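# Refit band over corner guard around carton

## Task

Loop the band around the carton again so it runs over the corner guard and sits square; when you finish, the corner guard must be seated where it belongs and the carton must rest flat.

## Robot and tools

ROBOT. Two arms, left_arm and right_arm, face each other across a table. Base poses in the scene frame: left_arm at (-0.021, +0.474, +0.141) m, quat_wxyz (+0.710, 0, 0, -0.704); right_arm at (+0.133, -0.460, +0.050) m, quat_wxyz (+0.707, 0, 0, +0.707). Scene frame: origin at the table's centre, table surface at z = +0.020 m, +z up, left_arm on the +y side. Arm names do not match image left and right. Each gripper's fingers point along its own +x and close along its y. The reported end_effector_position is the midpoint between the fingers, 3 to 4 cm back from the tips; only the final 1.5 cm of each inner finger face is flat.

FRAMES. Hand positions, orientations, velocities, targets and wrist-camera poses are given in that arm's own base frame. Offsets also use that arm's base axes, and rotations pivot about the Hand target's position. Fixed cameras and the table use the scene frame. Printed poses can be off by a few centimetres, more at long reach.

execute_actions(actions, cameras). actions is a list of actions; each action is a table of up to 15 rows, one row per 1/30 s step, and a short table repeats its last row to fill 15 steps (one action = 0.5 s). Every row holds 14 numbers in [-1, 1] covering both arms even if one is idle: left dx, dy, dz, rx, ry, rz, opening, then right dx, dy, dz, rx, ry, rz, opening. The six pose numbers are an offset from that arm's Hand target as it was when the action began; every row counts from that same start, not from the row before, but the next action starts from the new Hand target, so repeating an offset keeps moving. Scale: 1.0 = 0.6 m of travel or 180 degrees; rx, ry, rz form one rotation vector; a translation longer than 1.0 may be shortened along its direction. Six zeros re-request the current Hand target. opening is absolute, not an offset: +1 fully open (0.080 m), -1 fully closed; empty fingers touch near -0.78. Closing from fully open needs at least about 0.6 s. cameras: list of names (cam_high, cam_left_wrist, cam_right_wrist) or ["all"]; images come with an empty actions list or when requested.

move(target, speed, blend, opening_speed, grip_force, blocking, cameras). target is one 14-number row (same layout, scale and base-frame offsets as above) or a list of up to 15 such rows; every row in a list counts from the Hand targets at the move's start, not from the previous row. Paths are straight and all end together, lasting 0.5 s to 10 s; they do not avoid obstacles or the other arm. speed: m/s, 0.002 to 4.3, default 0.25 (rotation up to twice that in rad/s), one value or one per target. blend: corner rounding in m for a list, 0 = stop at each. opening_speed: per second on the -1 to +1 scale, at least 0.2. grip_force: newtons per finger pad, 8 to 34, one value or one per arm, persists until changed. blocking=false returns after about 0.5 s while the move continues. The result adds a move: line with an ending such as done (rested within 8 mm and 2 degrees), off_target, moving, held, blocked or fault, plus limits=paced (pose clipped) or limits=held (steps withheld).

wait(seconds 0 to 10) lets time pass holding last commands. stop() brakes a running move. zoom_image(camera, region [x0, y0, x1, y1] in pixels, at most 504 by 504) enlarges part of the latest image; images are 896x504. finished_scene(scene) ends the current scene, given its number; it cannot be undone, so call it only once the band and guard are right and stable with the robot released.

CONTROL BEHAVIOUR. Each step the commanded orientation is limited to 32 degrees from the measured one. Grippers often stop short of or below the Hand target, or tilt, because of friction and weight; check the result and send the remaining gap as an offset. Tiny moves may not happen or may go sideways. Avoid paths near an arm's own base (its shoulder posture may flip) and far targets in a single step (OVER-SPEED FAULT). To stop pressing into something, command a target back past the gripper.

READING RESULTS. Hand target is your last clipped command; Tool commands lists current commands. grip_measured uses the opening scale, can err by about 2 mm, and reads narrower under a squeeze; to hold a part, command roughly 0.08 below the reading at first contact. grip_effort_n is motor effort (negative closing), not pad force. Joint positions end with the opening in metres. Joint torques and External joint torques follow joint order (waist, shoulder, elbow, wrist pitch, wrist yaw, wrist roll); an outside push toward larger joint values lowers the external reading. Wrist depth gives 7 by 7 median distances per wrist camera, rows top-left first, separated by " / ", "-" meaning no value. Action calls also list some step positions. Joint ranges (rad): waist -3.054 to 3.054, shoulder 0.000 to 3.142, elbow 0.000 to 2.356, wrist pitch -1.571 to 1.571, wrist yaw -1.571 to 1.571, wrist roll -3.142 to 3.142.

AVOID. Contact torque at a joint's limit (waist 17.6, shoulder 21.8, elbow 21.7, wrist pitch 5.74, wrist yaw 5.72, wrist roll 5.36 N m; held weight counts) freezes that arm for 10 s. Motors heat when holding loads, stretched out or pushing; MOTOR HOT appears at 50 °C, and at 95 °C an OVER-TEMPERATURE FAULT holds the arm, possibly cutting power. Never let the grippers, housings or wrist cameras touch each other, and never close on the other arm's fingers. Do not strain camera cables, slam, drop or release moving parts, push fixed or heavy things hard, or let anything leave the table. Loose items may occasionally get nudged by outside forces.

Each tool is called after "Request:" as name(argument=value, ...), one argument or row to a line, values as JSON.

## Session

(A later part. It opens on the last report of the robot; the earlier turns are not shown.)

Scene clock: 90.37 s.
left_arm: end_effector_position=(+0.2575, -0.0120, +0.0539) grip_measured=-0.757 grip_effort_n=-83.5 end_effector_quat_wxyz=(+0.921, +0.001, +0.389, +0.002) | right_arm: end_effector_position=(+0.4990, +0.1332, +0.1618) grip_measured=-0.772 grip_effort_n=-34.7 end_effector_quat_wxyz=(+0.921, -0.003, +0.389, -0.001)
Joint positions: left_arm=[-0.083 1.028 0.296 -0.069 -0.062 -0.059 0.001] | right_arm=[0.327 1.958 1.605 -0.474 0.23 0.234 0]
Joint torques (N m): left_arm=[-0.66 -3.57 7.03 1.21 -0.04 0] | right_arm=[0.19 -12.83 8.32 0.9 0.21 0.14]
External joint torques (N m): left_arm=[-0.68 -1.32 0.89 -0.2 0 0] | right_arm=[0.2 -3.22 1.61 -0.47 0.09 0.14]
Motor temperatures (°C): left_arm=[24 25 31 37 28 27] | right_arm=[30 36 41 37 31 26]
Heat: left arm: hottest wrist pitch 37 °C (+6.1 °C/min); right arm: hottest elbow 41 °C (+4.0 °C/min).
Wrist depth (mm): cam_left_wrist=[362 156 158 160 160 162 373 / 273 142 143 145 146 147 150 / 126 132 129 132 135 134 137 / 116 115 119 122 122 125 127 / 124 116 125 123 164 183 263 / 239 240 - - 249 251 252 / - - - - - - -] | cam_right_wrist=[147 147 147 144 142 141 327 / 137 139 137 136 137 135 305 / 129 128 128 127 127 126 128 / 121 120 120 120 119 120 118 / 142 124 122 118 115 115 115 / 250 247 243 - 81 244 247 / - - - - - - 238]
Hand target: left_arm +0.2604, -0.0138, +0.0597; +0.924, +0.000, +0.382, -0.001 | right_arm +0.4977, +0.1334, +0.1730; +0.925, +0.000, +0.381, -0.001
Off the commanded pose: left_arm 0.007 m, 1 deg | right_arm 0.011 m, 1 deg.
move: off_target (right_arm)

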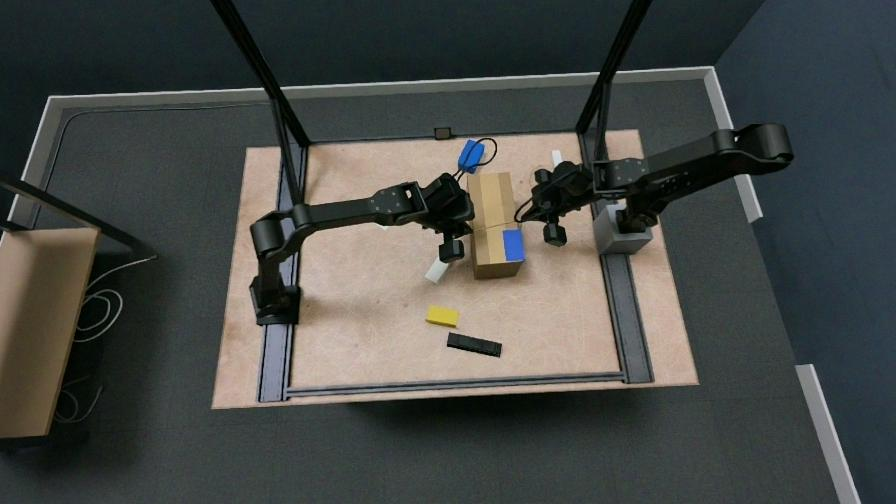

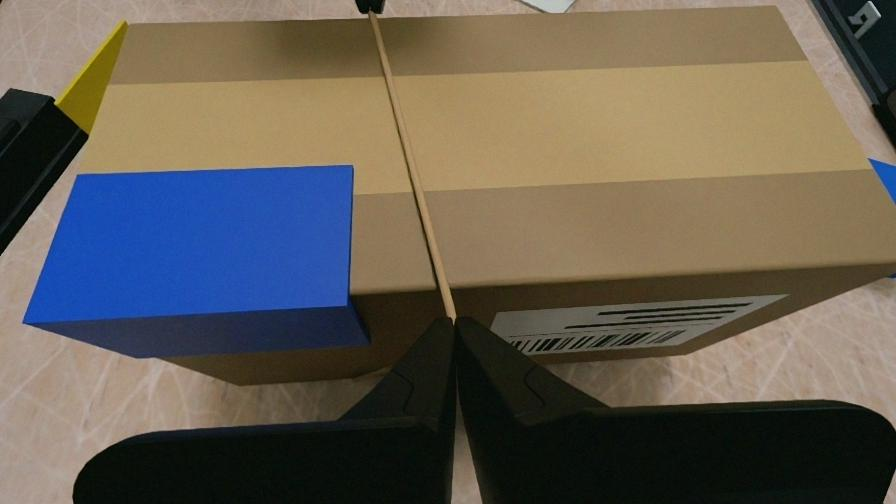

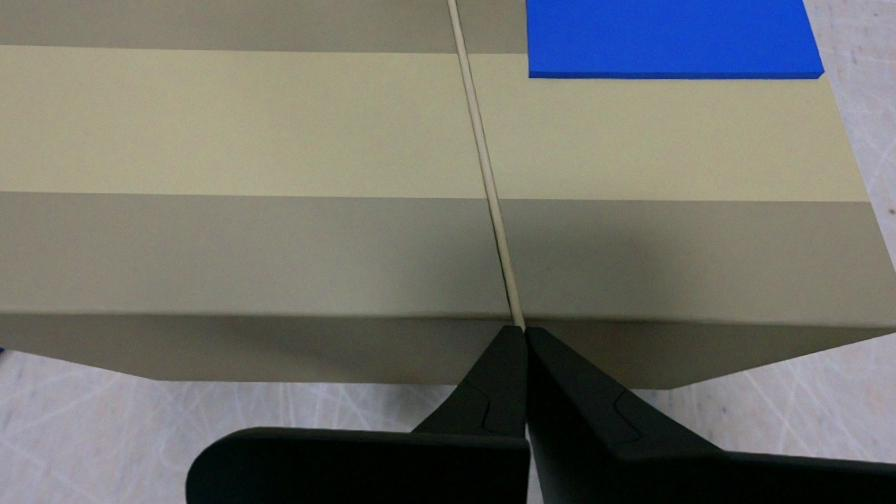

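Request:
move(
  target=[
    [0,0,0.025,0,0,0,-1,0,0,0.012,0,0,0,-1],
    [0,0.085,0.025,0,0,0,-1,0,-0.053,0.012,0,0,0,-1],
  ],
  cameras=["all"],
  speed=0.06,
)

Request:
zoom_image(
  camera="cam_left_wrist",
  region=[250, 230, 600, 430],
)

Scene clock: 99.57 s.
left_arm: end_effector_position=(+0.2569, +0.0365, +0.0692) grip_measured=-0.757 grip_effort_n=-83.5 end_effector_quat_wxyz=(+0.922, +0.000, +0.388, +0.001) | right_arm: end_effector_position=(+0.5011, +0.1023, +0.1678) grip_measured=-0.772 grip_effort_n=-33.7 end_effector_quat_wxyz=(+0.920, -0.001, +0.391, -0.004)
Joint positions: left_arm=[0.234 1.002 0.354 -0.163 0.162 0.168 0.001] | right_arm=[0.255 1.93 1.592 -0.484 0.185 0.187 0]
Joint torques (N m): left_arm=[0.26 -2.33 7.36 1.34 0.3 0.13] | right_arm=[-0.06 -14.06 6.75 1.48 0 -0.13]
External joint torques (N m): left_arm=[0.26 -0.06 1.01 -0.07 0.22 0.13] | right_arm=[-0.06 -4.6 -0.01 0.09 -0.09 -0.13]
Motor temperatures (°C): left_arm=[24 25 32 36 28 27] | right_arm=[30 42 41 36 31 26]
Heat: left arm: hottest wrist pitch 36 °C (+4.0 °C/min); right arm: hottest shoulder 42 °C (+11.1 °C/min). Heating fast: the right arm's shoulder motor: a push or a pull is the cause, and it goes on while you think. Ease it with your next call, before anything else.
Wrist depth (mm): cam_left_wrist=[368 381 386 390 394 400 404 / 347 327 162 166 166 169 171 / 290 312 151 151 152 153 156 / 280 291 134 138 140 140 143 / 269 270 128 127 162 176 210 / 252 256 - - 263 265 268 / - - - - - - -] | cam_right_wrist=[153 152 152 148 147 333 338 / 145 144 142 141 141 142 315 / 134 134 133 134 133 133 296 / 126 126 125 126 124 125 280 / 122 121 133 120 118 126 264 / 253 250 249 - 81 250 250 / - - - - - - 242]
Hand target: left_arm +0.2603, +0.0372, +0.0746; +0.924, +0.001, +0.382, -0.001 | right_arm +0.4976, +0.1016, +0.1802; +0.925, +0.000, +0.381, -0.001
Off the commanded pose: left_arm 0.007 m, 1 deg | right_arm 0.013 m, 1 deg.
move: off_target (right_arm)

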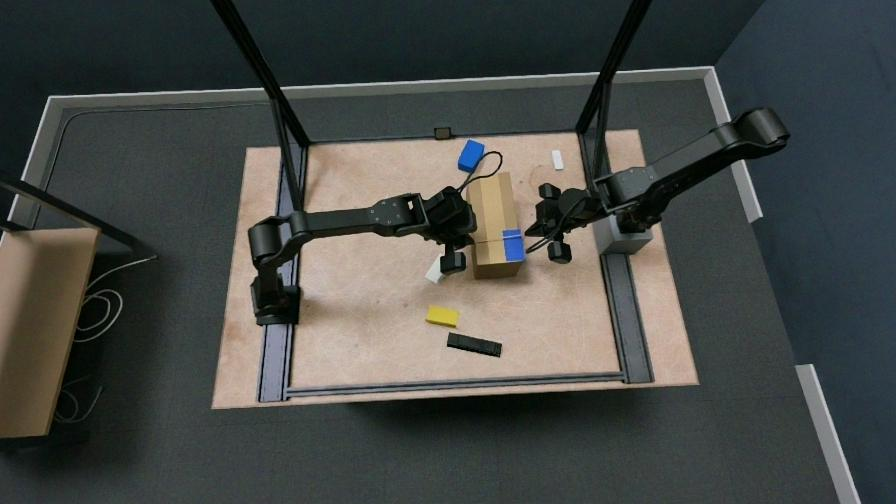

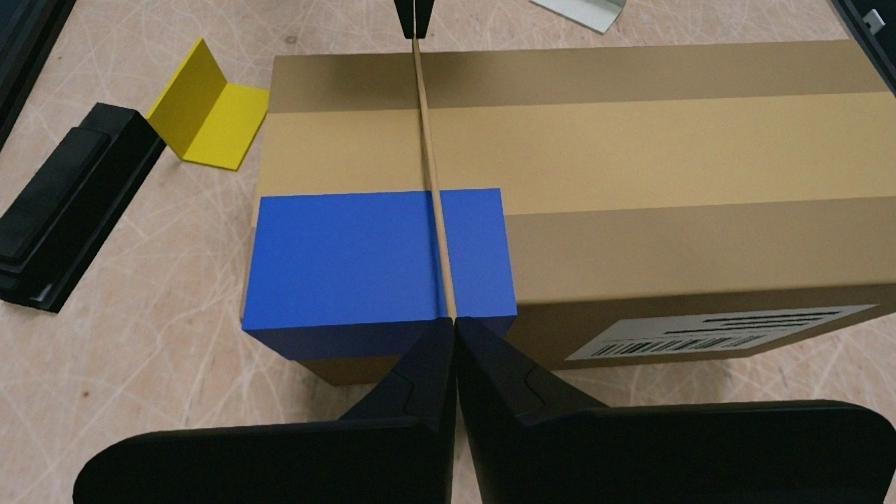

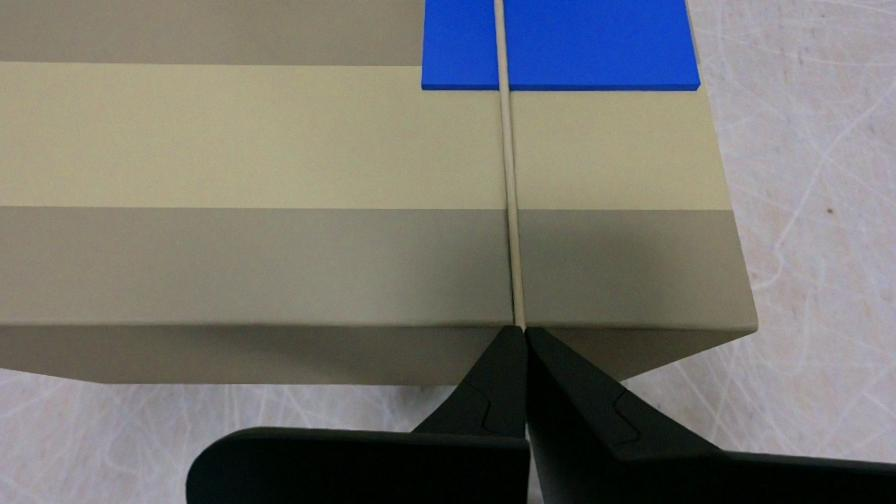

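Scaled by 1.440 from the camera's 896x504 image, which has a finer 1280x720 frame.

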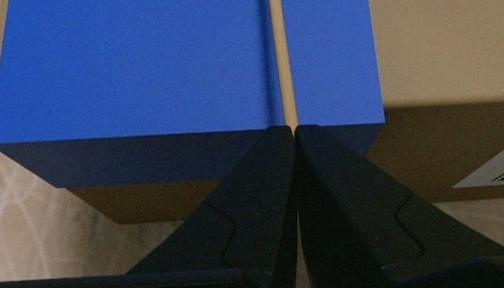

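Request:
move(
  target=[
    [0,0.008,0,0,0,0,-1,0,0,0,0,0,0,-1],
    [0.014,0.008,-0.022,0,0,0,-1,0.007,0,-0.02,0,0,0,-1],
  ],
  cameras=["all"],
  speed=0.05,
)

Request:
zoom_image(
  camera="cam_left_wrist",
  region=[250, 230, 600, 430],
)

Scene clock: 107.30 s.
left_arm: end_effector_position=(+0.2696, +0.0428, +0.0635) grip_measured=-0.757 grip_effort_n=-83.5 end_effector_quat_wxyz=(+0.925, +0.001, +0.380, +0.000) | right_arm: end_effector_position=(+0.5032, +0.1027, +0.1651) grip_measured=-0.772 grip_effort_n=-33.7 end_effector_quat_wxyz=(+0.923, +0.000, +0.384, -0.003)
Joint positions: left_arm=[0.258 1.096 0.358 -0.059 0.182 0.185 0.001] | right_arm=[0.255 1.93 1.571 -0.445 0.183 0.185 0]
Joint torques (N m): left_arm=[-0.27 -2.58 4.92 1.78 -0.01 -0.08] | right_arm=[-0.19 -11.72 6.84 1.67 -0.02 -0.14]
External joint torques (N m): left_arm=[-0.27 0.08 -1.17 0.38 -0.09 -0.09] | right_arm=[-0.13 -2.26 0.05 0.25 -0.12 -0.14]
Motor temperatures (°C): left_arm=[24 25 32 35 28 27] | right_arm=[30 47 40 36 31 26]
Heat: left arm: hottest wrist pitch 35 °C (+2.0 °C/min); right arm: hottest shoulder 47 °C (+16.2 °C/min). Heating fast: the right arm's shoulder motor: a push or a pull is the cause, and it goes on while you think. Ease it with your next call, before anything else.
Wrist depth (mm): cam_left_wrist=[370 378 383 382 384 402 406 / 339 329 157 159 160 163 165 / 267 310 143 143 147 148 150 / 276 288 129 131 134 136 137 / 261 266 119 120 125 129 139 / 247 250 - - 197 232 261 / - - - - - - -] | cam_right_wrist=[153 152 152 147 146 336 339 / 142 143 141 140 139 139 315 / 133 132 132 132 130 130 296 / 125 124 123 124 121 123 277 / 120 120 120 117 116 116 261 / 249 247 246 - 81 248 247 / - - - - - - 240]
Hand target: left_arm +0.2687, +0.0420, +0.0614; +0.924, +0.001, +0.382, -0.001 | right_arm +0.5019, +0.1017, +0.1683; +0.925, +0.000, +0.381, -0.001
Off the commanded pose: left_arm 0.002 m, 0 deg | right_arm 0.004 m, 0 deg.
move: done

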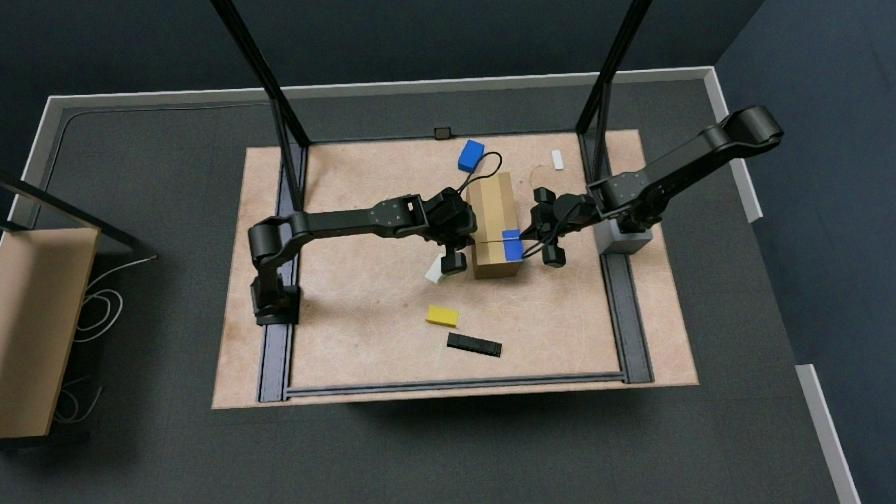

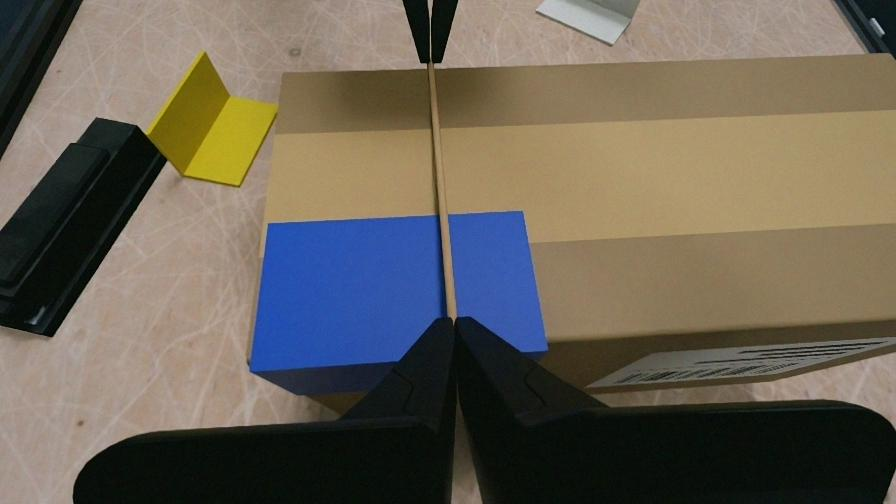

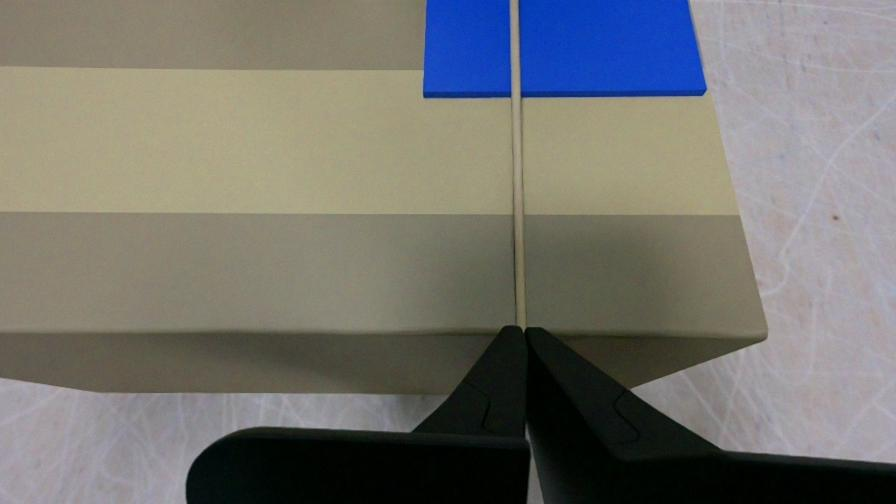

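Scaled by 1.440 from the camera's 896x504 image, which has a finer 1280x720 frame.

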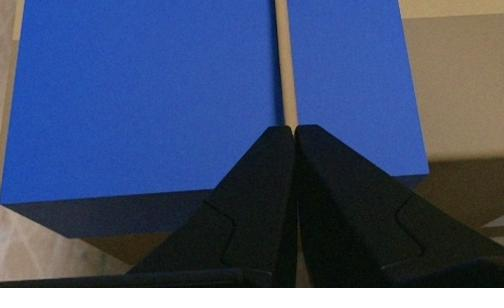

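Request:
move(
  target=[
    [0,0.002,-0.013,0,0,0,-1,0.003,0,-0.01,0,0,0,-1],
    [0,0.002,-0.013,0,0,0,-0.4,0.003,0,-0.01,0,0,0,-0.4],
  ],
  cameras=["all"],
  speed=0.05,
  opening_speed=0.4,
)

Request:
zoom_image(
  camera="cam_left_wrist",
  region=[250, 230, 600, 430],
)

Scene clock: 112.53 s.
left_arm: end_effector_position=(+0.2717, +0.0435, +0.0586) grip_measured=-0.404 grip_effort_n=19.8 end_effector_quat_wxyz=(+0.927, +0.002, +0.376, +0.000) | right_arm: end_effector_position=(+0.5046, +0.1028, +0.1641) grip_measured=-0.403 grip_effort_n=11.9 end_effector_quat_wxyz=(+0.925, +0.001, +0.379, -0.002)
Joint positions: left_arm=[0.258 1.121 0.339 -0.005 0.182 0.185 0.017] | right_arm=[0.254 1.93 1.56 -0.424 0.182 0.184 0.017]
Joint torques (N m): left_arm=[0.45 -2.29 4.81 1.52 0.11 0.14] | right_arm=[-0.25 -10.62 6.78 1.62 -0.02 -0.13]
External joint torques (N m): left_arm=[0.44 0.46 -1.24 0.09 0.03 0.14] | right_arm=[-0.25 -1.15 0.01 0.21 -0.1 -0.13]
Heat: left arm: hottest wrist pitch 36 °C (+3.0 °C/min); right arm: hottest shoulder 48 °C (+17.1 °C/min).
Wrist depth (mm): cam_left_wrist=[381 381 384 379 387 399 404 / 338 326 153 155 156 157 159 / 312 303 139 138 144 143 145 / 280 285 127 127 130 131 132 / 260 263 115 116 121 123 125 / 243 245 - - - 192 255 / - - - 229 - - -] | cam_right_wrist=[155 155 153 149 148 339 341 / 144 145 142 140 139 140 318 / 134 133 133 133 132 130 296 / 125 125 124 125 122 123 278 / 120 119 118 117 115 116 261 / 250 222 177 144 95 245 248 / - - - 237 - - 239]
Hand target: left_arm +0.2688, +0.0433, +0.0537; +0.924, +0.000, +0.382, +0.000 | right_arm +0.5036, +0.1016, +0.1622; +0.925, +0.000, +0.381, -0.001
Off the commanded pose: left_arm 0.006 m, 1 deg | right_arm 0.002 m, 0 deg.
move: done

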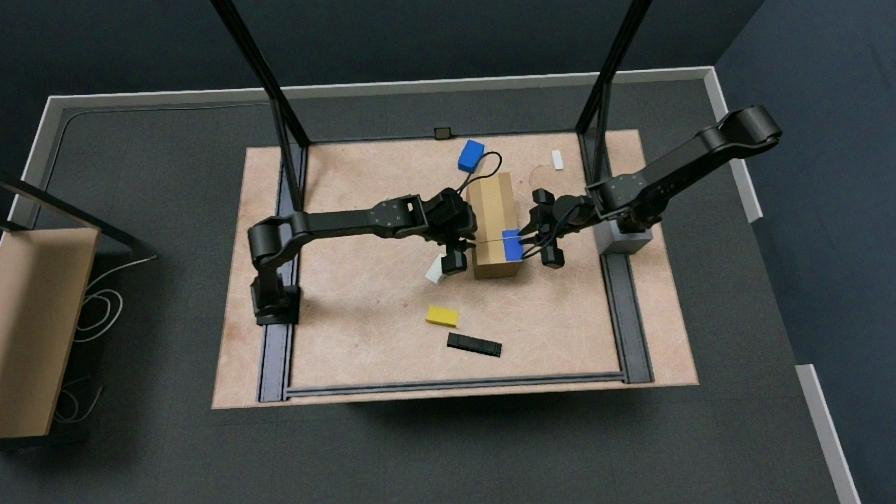

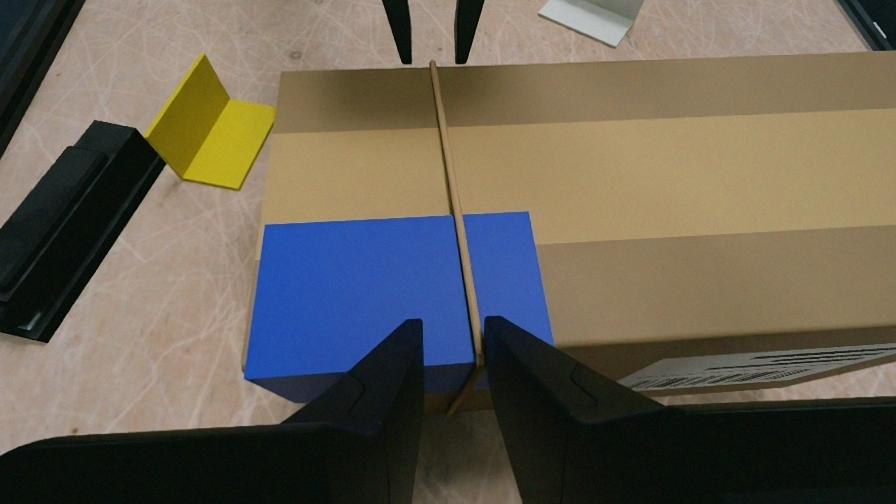

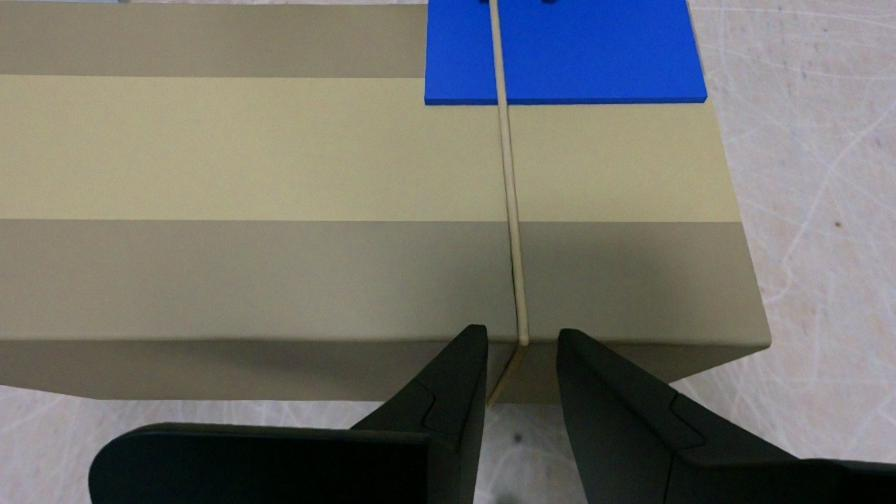

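Scaled by 1.440 from the camera's 896x504 image, which has a finer 1280x720 frame.

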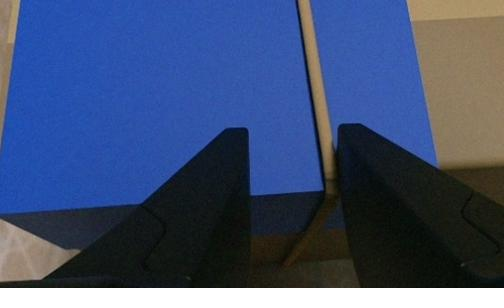

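Request:
move(
  target=[
    [0,0.014,0.003,0,0,0,-0.4,0,0,0,0,0,0,-0.4],
    [0,0.004,0.003,0,0,0,-0.4,0,0,0,0,0,0,-0.4],
  ],
  cameras=["all"],
  speed=0.04,
)

Request:
zoom_image(
  camera="cam_left_wrist",
  region=[250, 230, 600, 430],
)

Scene clock: 120.50 s.
left_arm: end_effector_position=(+0.2706, +0.0462, +0.0578) grip_measured=-0.403 grip_effort_n=17.0 end_effector_quat_wxyz=(+0.926, +0.000, +0.377, -0.002) | right_arm: end_effector_position=(+0.5046, +0.1028, +0.1641) grip_measured=-0.402 grip_effort_n=11.9 end_effector_quat_wxyz=(+0.925, +0.001, +0.379, -0.002)
Joint positions: left_arm=[0.279 1.124 0.34 -0.009 0.202 0.2 0.017] | right_arm=[0.254 1.93 1.56 -0.424 0.182 0.184 0.017]
Joint torques (N m): left_arm=[-0.37 -2.46 5.21 0.98 -0.19 -0.09] | right_arm=[-0.23 -10.61 6.78 1.62 -0.02 -0.13]
External joint torques (N m): left_arm=[-0.37 0.28 -0.77 -0.42 -0.29 -0.09] | right_arm=[-0.19 -1.1 -0.04 0.18 -0.11 -0.14]
Heat: left arm: hottest wrist pitch 35 °C (+1.0 °C/min); right arm: hottest shoulder 49 °C (+18.2 °C/min).
Wrist depth (mm): cam_left_wrist=[369 378 382 371 394 398 405 / 337 340 153 155 157 158 160 / 269 306 139 139 144 144 146 / - 285 126 125 132 131 133 / 259 263 113 117 121 124 127 / 242 245 - 182 - 200 256 / - - - 231 - - -] | cam_right_wrist=[155 154 154 149 148 339 342 / 144 145 142 140 139 140 316 / 134 133 133 133 132 130 296 / 125 125 124 125 122 123 278 / 120 119 118 117 115 116 261 / 249 221 177 144 95 245 247 / - - - 237 - - 239]
Hand target: left_arm +0.2687, +0.0456, +0.0554; +0.924, +0.000, +0.382, -0.001 | right_arm +0.5036, +0.1016, +0.1622; +0.925, +0.000, +0.381, -0.001
Off the commanded pose: left_arm 0.003 m, 1 deg | right_arm 0.002 m, 0 deg.
move: done

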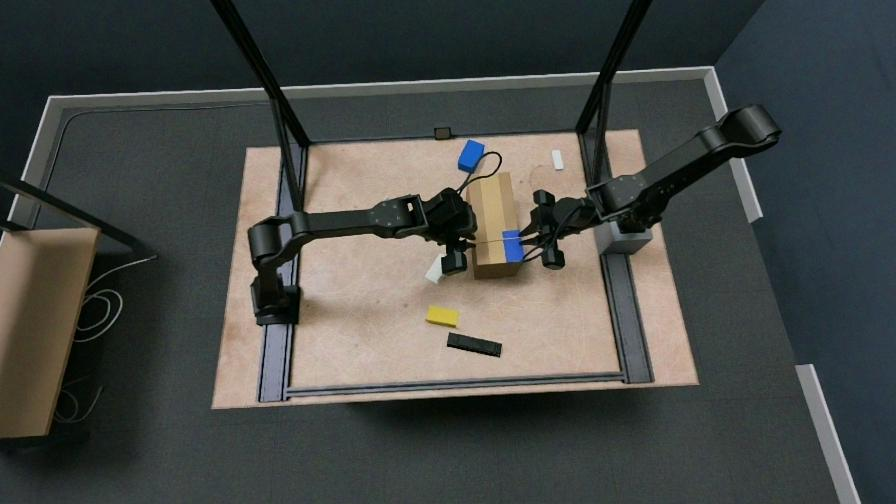

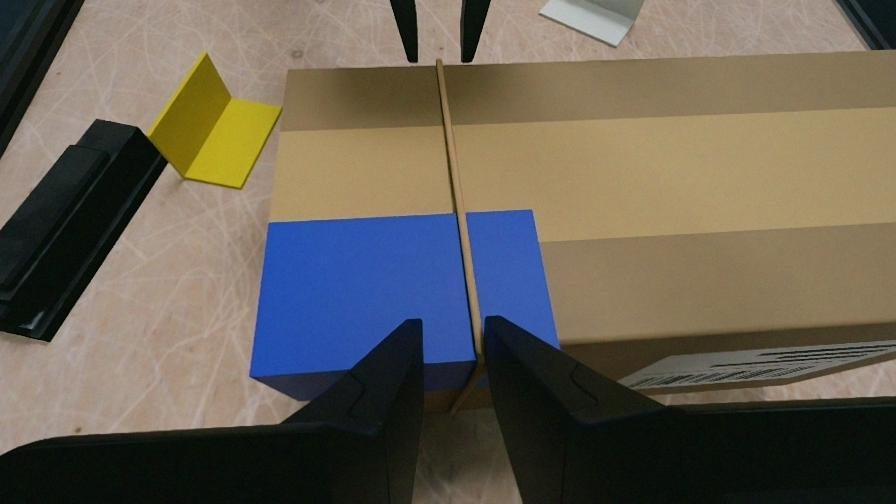

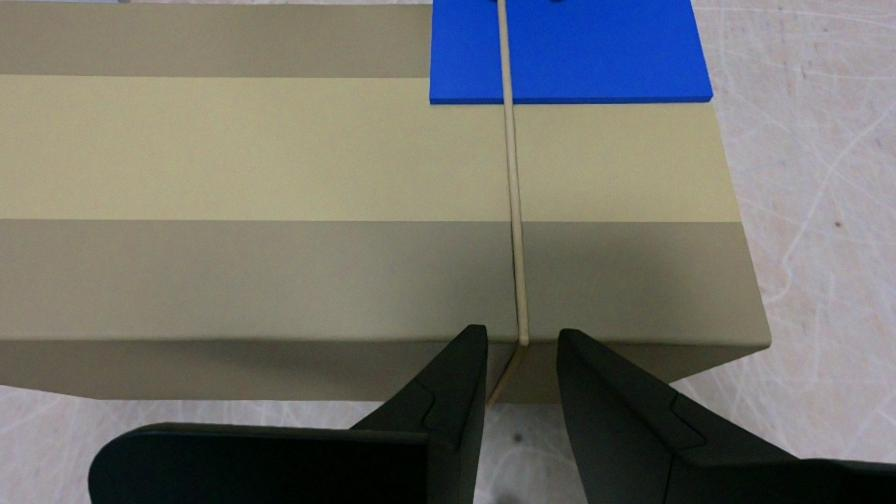

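Scaled by 1.440 from the camera's 896x504 image, which has a finer 1280x720 frame.

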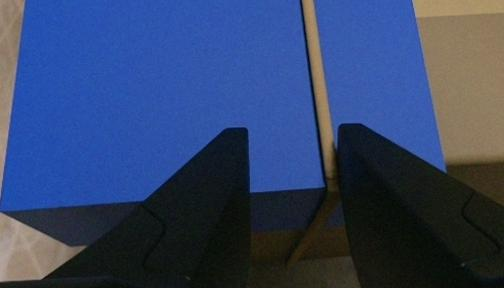

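Request:
move(
  target=[
    [0,0,0,0,0,0,-1,0,0,0,0,0,0,-0.4],
    [-0.01,0.01,0.014,0,0,0,-1,0,0,0,0,0,0,-0.4],
    [-0.002,0.01,0.003,0,0,0,-1,0,0,0,0,0,0,-0.4],
    [-0.002,0.01,0.003,0,0,0,-0.4,0,0,0,0,0,0,-0.4],
  ],
  cameras=["all"],
  speed=0.05,
  opening_speed=0.4,
)

Request:
zoom_image(
  camera="cam_left_wrist",
  region=[250, 230, 600, 430],
)

Scene clock: 132.23 s.
left_arm: end_effector_position=(+0.2665, +0.0516, +0.0571) grip_measured=-0.405 grip_effort_n=20.2 end_effector_quat_wxyz=(+0.924, +0.001, +0.382, -0.001) | right_arm: end_effector_position=(+0.5046, +0.1028, +0.1641) grip_measured=-0.402 grip_effort_n=12.3 end_effector_quat_wxyz=(+0.925, +0.001, +0.379, -0.002)
Joint positions: left_arm=[0.312 1.117 0.343 -0.035 0.219 0.227 0.017] | right_arm=[0.254 1.93 1.56 -0.424 0.182 0.184 0.017]
Joint torques (N m): left_arm=[0.05 -2.06 6 1.71 0.13 -0.05] | right_arm=[-0.24 -10.6 6.8 1.62 -0.02 -0.14]
External joint torques (N m): left_arm=[0.03 0.67 -0.03 0.31 0.02 -0.05] | right_arm=[-0.22 -1.16 0.06 0.22 -0.11 -0.14]
Heat: left arm: hottest wrist pitch 35 °C (+0.0 °C/min); right arm: hottest shoulder 50 °C (+17.2 °C/min). Fold the right arm in close to its base, or ease its load, before you think long.
Wrist depth (mm): cam_left_wrist=[368 370 375 372 387 393 397 / 330 337 152 151 154 155 157 / 261 303 138 136 141 142 143 / 269 281 - 124 127 129 131 / 255 260 113 116 120 125 144 / 240 245 - 183 - 251 258 / - - - 228 - - -] | cam_right_wrist=[156 154 154 150 148 151 342 / 144 145 142 141 139 140 317 / 134 133 132 133 132 130 296 / 125 125 124 125 122 123 278 / 120 119 118 117 115 116 261 / 250 222 177 100 95 246 248 / - - - 237 - - 239]
Hand target: left_arm +0.2676, +0.0516, +0.0573; +0.924, +0.001, +0.382, -0.001 | right_arm +0.5036, +0.1016, +0.1622; +0.925, +0.000, +0.381, -0.001
Off the commanded pose: left_arm 0.001 m, 0 deg | right_arm 0.002 m, 0 deg.
MOTOR HOT: joint 2 (shoulder) of the right arm reports 50 °C; the controller stops that arm at 95 °C. To cool a motor, set the load down, stop pushing, or move to a pose that needs little force.
move: done

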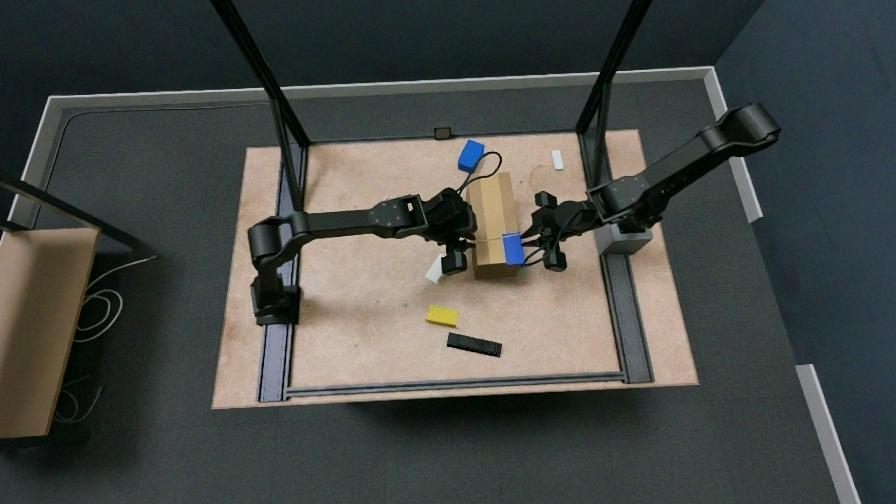

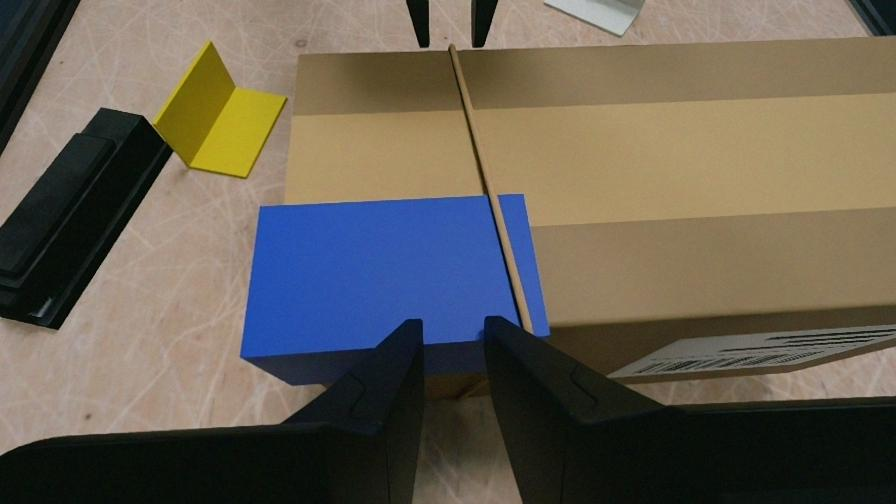

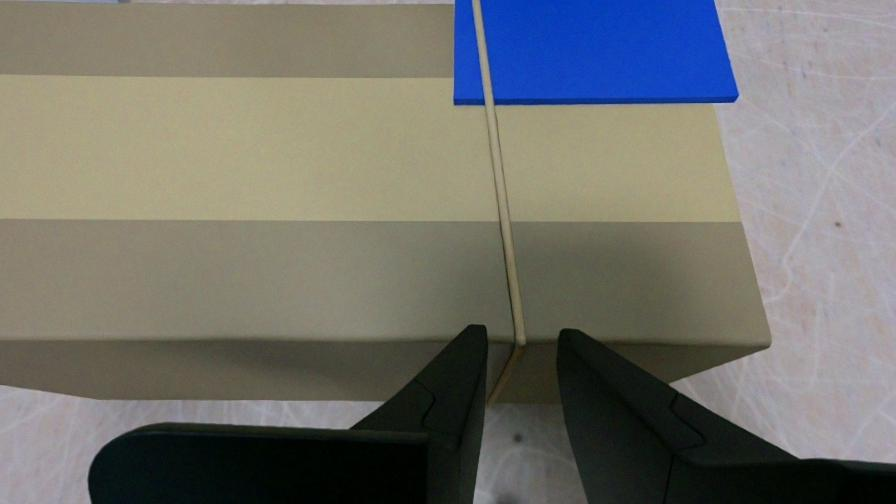

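Scaled by 1.440 from the camera's 896x504 image, which has a finer 1280x720 frame.

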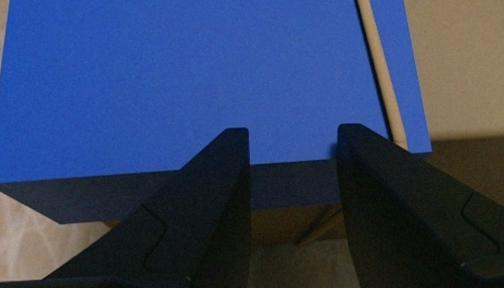

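Request:
move(
  target=[
    [-0.04,0,0.04,0,0,0,-0.4,-0.08,0,0.08,0,0,0,-0.4],
    [-0.04,0.132,0.04,0,0,0,-1,-0.3,0,0.2,0,0,0,-0.4],
  ],
  cameras=["all"],
  speed=[0.08, 0.2],
)

Request:
zoom_image(
  camera="cam_left_wrist",
  region=[350, 130, 750, 430],
)

Scene clock: 146.10 s.
left_arm: end_effector_position=(+0.2415, +0.1289, +0.0780) grip_measured=-0.757 grip_effort_n=-83.5 end_effector_quat_wxyz=(+0.923, -0.001, +0.386, +0.000) | right_arm: end_effector_position=(+0.3253, +0.1019, +0.2812) grip_measured=-0.402 grip_effort_n=11.9 end_effector_quat_wxyz=(+0.924, -0.001, +0.383, +0.000)
Joint positions: left_arm=[0.76 1.181 0.5 -0.269 0.506 0.592 0.001] | right_arm=[0.436 1.327 1.402 -0.909 0.304 0.316 0.017]
Joint torques (N m): left_arm=[0.5 -2.8 6.92 1.17 0.52 0.14] | right_arm=[0.25 -6.12 7.03 1.36 0.25 0.19]
External joint torques (N m): left_arm=[0.51 0.41 0.83 -0.04 0.24 0.13] | right_arm=[0.25 -1.47 0.54 -0.01 0.1 0.18]
Heat: left arm: hottest wrist pitch 36 °C (-1.0 °C/min); right arm: hottest shoulder 50 °C (+15.2 °C/min). Fold the right arm in close to its base, or ease its load, before you think long.
Wrist depth (mm): cam_left_wrist=[1358 392 401 406 414 424 429 / - 357 376 362 180 182 186 / - 321 327 331 168 164 168 / 300 299 303 304 146 149 157 / 273 279 283 289 207 217 252 / 257 262 - - 274 276 280 / - - - - - - -] | cam_right_wrist=[512 518 324 324 330 519 508 / 491 477 311 308 327 478 479 / 446 447 384 378 443 446 450 / 426 424 423 423 420 420 416 / 398 399 398 402 392 380 393 / 379 377 380 100 87 370 370 / - - - 354 - - 359]
Hand target: left_arm +0.2435, +0.1308, +0.0812; +0.924, +0.000, +0.382, -0.001 | right_arm +0.3236, +0.1017, +0.2821; +0.925, +0.000, +0.381, -0.001
Off the commanded pose: left_arm 0.004 m, 1 deg | right_arm 0.002 m, 0 deg.
MOTOR HOT: still on. Joint 2 (shoulder) of the right arm reports 50 °C.
move: done

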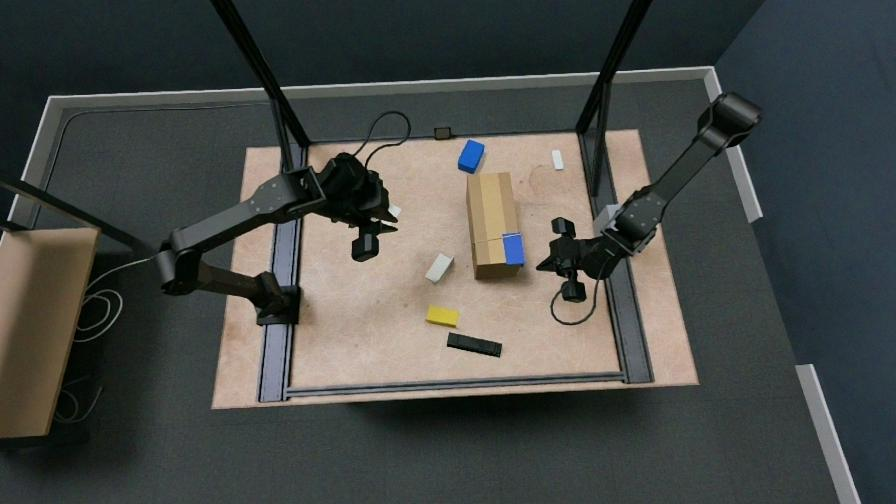

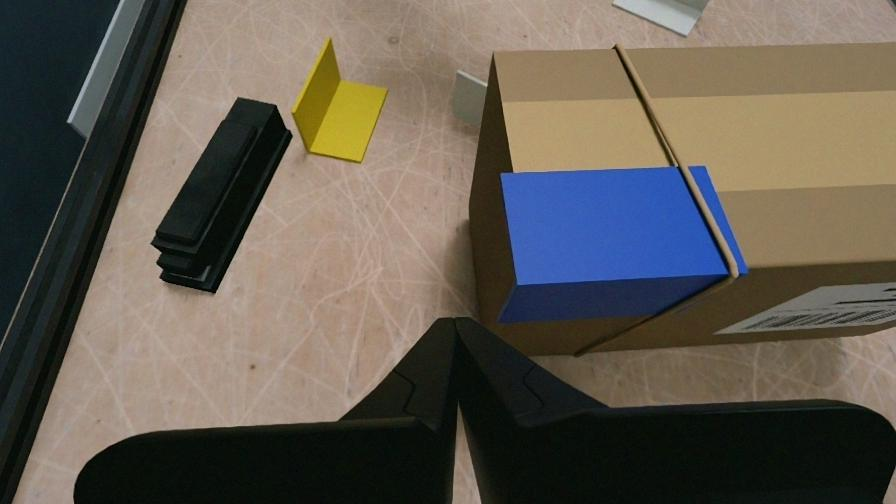

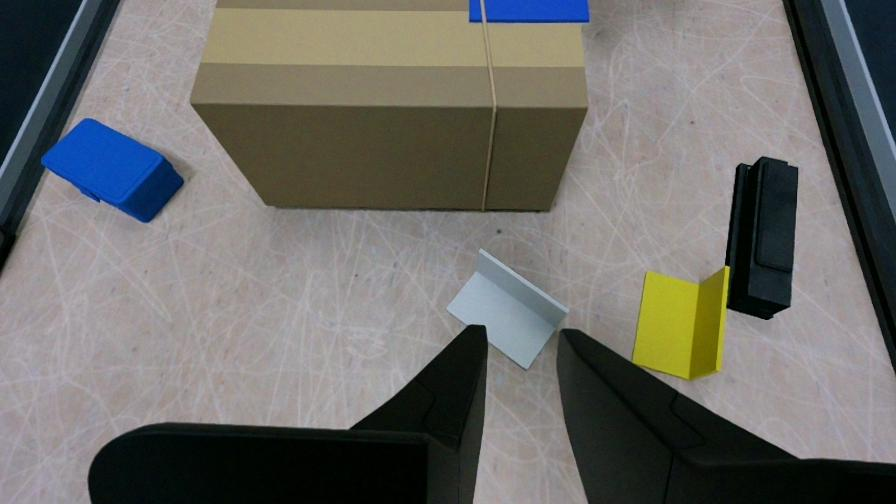

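Scaled by 1.260 from the camera's 896x504 image, which has a finer 1280x720 frame.

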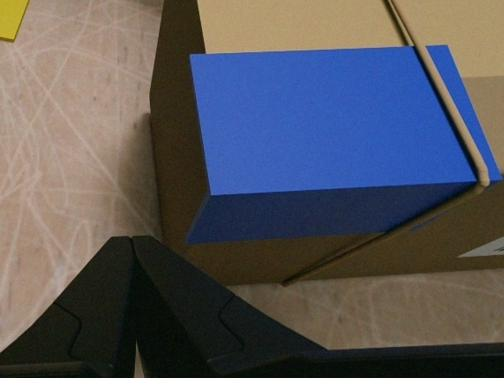

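Request:
move(
  target=[
    [0.052,0,-0.047,0,0,0,-1,0,0,0,0,0,0,-0.4],
    [0.052,-0.033,-0.047,0,0,0,-1,0,0,0,0,0,0,-0.4],
  ],
  cameras=["cam_left_wrist"],
  speed=[0.08, 0.05],
)

Request:
zoom_image(
  camera="cam_left_wrist",
  region=[350, 130, 750, 430],
)

Scene clock: 155.37 s.
left_arm: end_effector_position=(+0.2761, +0.1125, +0.0538) grip_measured=-0.757 grip_effort_n=-83.5 end_effector_quat_wxyz=(+0.924, -0.001, +0.381, -0.002) | right_arm: end_effector_position=(+0.3253, +0.1019, +0.2812) grip_measured=-0.402 grip_effort_n=11.9 end_effector_quat_wxyz=(+0.924, -0.001, +0.383, +0.000)
Joint positions: left_arm=[0.588 1.325 0.459 -0.01 0.408 0.44 0.001] | right_arm=[0.436 1.327 1.402 -0.909 0.304 0.316 0.017]
Joint torques (N m): left_arm=[-0.34 -4.71 4.51 1.49 0.07 -0.09] | right_arm=[0.26 -6.12 7.02 1.36 0.25 0.19]
External joint torques (N m): left_arm=[-0.34 -0.9 -1.11 0.2 -0.14 -0.09] | right_arm=[0.29 -1.53 0.61 0.02 0.09 0.18]
Heat: left arm: hottest wrist pitch 35 °C (-1.0 °C/min); right arm: hottest shoulder 46 °C (+6.1 °C/min).
Wrist depth (mm): cam_left_wrist=[- 362 369 375 380 384 395 / 321 332 329 329 148 150 153 / 290 289 299 301 135 138 138 / 271 277 280 278 122 124 127 / 249 253 259 112 111 - 117 / 236 239 - - - 159 202 / - - - - - - -] | cam_right_wrist=[546 517 325 323 329 519 1570 / 502 475 311 309 328 482 478 / 442 449 386 379 443 449 447 / 426 425 424 422 419 421 411 / 401 398 398 397 394 378 388 / 377 376 379 100 87 371 371 / - - - 354 - - 359]
Hand target: left_arm +0.2748, +0.1111, +0.0532; +0.924, +0.001, +0.382, -0.001 | right_arm +0.3236, +0.1017, +0.2821; +0.925, +0.000, +0.381, -0.001
Off the commanded pose: left_arm 0.002 m, 0 deg | right_arm 0.002 m, 0 deg.
MOTOR HOT: cleared for the motors of the right arm.
move: done
Images, in order (width x height): cam_left_wrist 896x504.

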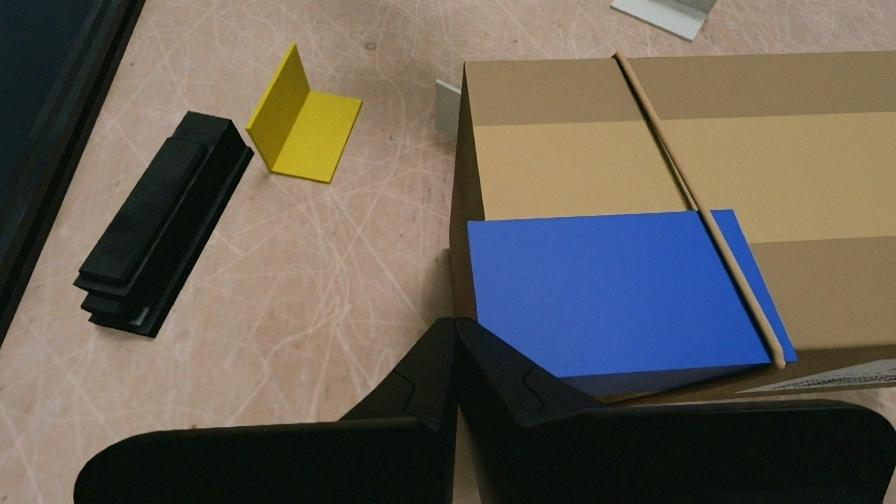

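Scaled by 1.260 from the camera's 896x504 image, which has a finer 1280x720 frame.

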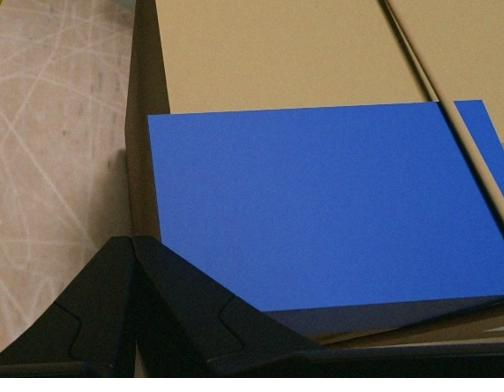

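Request:
move(
  target=[0,-0.013,-0.006,0,0,0,-1,0,0,0,0,0,0,-0.4],
  cameras=["cam_left_wrist"],
  speed=0.04,
)

Request:
zoom_image(
  camera="cam_left_wrist",
  region=[350, 130, 750, 430],
)

Scene clock: 158.13 s.
left_arm: end_effector_position=(+0.2763, +0.1095, +0.0525) grip_measured=-0.757 grip_effort_n=-83.5 end_effector_quat_wxyz=(+0.925, +0.002, +0.379, +0.008) | right_arm: end_effector_position=(+0.3253, +0.1019, +0.2812) grip_measured=-0.402 grip_effort_n=12.3 end_effector_quat_wxyz=(+0.924, -0.001, +0.383, +0.000)
Joint positions: left_arm=[0.565 1.312 0.438 0.02 0.377 0.414 0.001] | right_arm=[0.436 1.327 1.402 -0.909 0.304 0.316 0.017]
Joint torques (N m): left_arm=[-1.08 -4.37 4.05 1.31 0.36 -0.08] | right_arm=[0.26 -6.11 7.03 1.36 0.25 0.19]
External joint torques (N m): left_arm=[-1.09 -0.62 -1.59 -0.01 0.17 -0.09] | right_arm=[0.26 -1.52 0.6 0.01 0.1 0.18]
Heat: left arm: hottest wrist pitch 35 °C (-1.0 °C/min); right arm: hottest shoulder 45 °C (+3.0 °C/min).
Wrist depth (mm): cam_left_wrist=[1236 368 374 378 382 379 388 / - 334 326 332 147 148 150 / 296 283 301 303 135 135 138 / 273 270 280 278 121 123 124 / 253 254 260 111 110 - 114 / 238 242 - - - 133 169 / - - - - - - -] | cam_right_wrist=[519 518 325 324 330 517 523 / 490 473 309 310 326 482 478 / 443 446 384 381 443 448 440 / 426 425 421 421 423 418 413 / 401 400 397 398 390 378 392 / 377 378 381 100 87 371 371 / - - - 353 - - 358]
Hand target: left_arm +0.2747, +0.1032, +0.0494; +0.924, +0.000, +0.382, -0.001 | right_arm +0.3236, +0.1017, +0.2821; +0.925, +0.000, +0.381, -0.001
Off the commanded pose: left_arm 0.007 m, 1 deg | right_arm 0.002 m, 0 deg.
move: done
Images, in order (width x height): cam_left_wrist 896x504.

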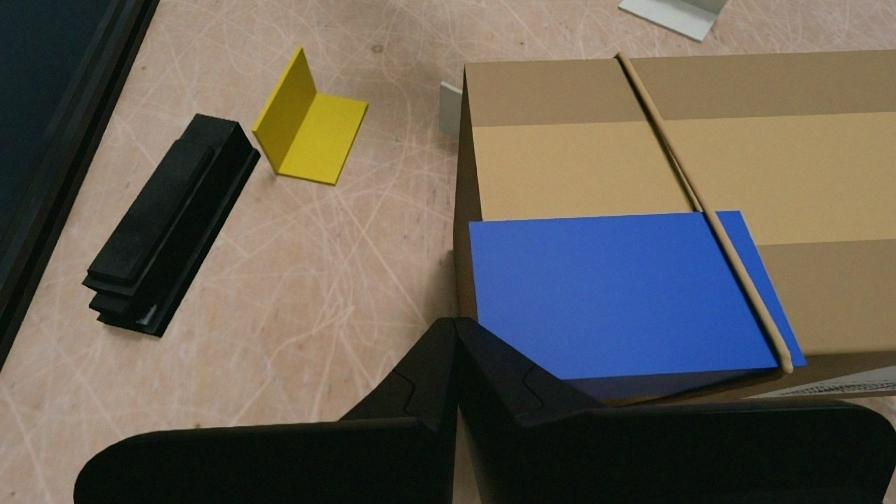

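Scaled by 1.260 from the camera's 896x504 image, which has a finer 1280x720 frame.

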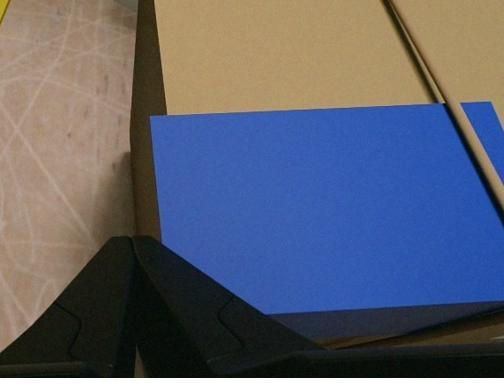

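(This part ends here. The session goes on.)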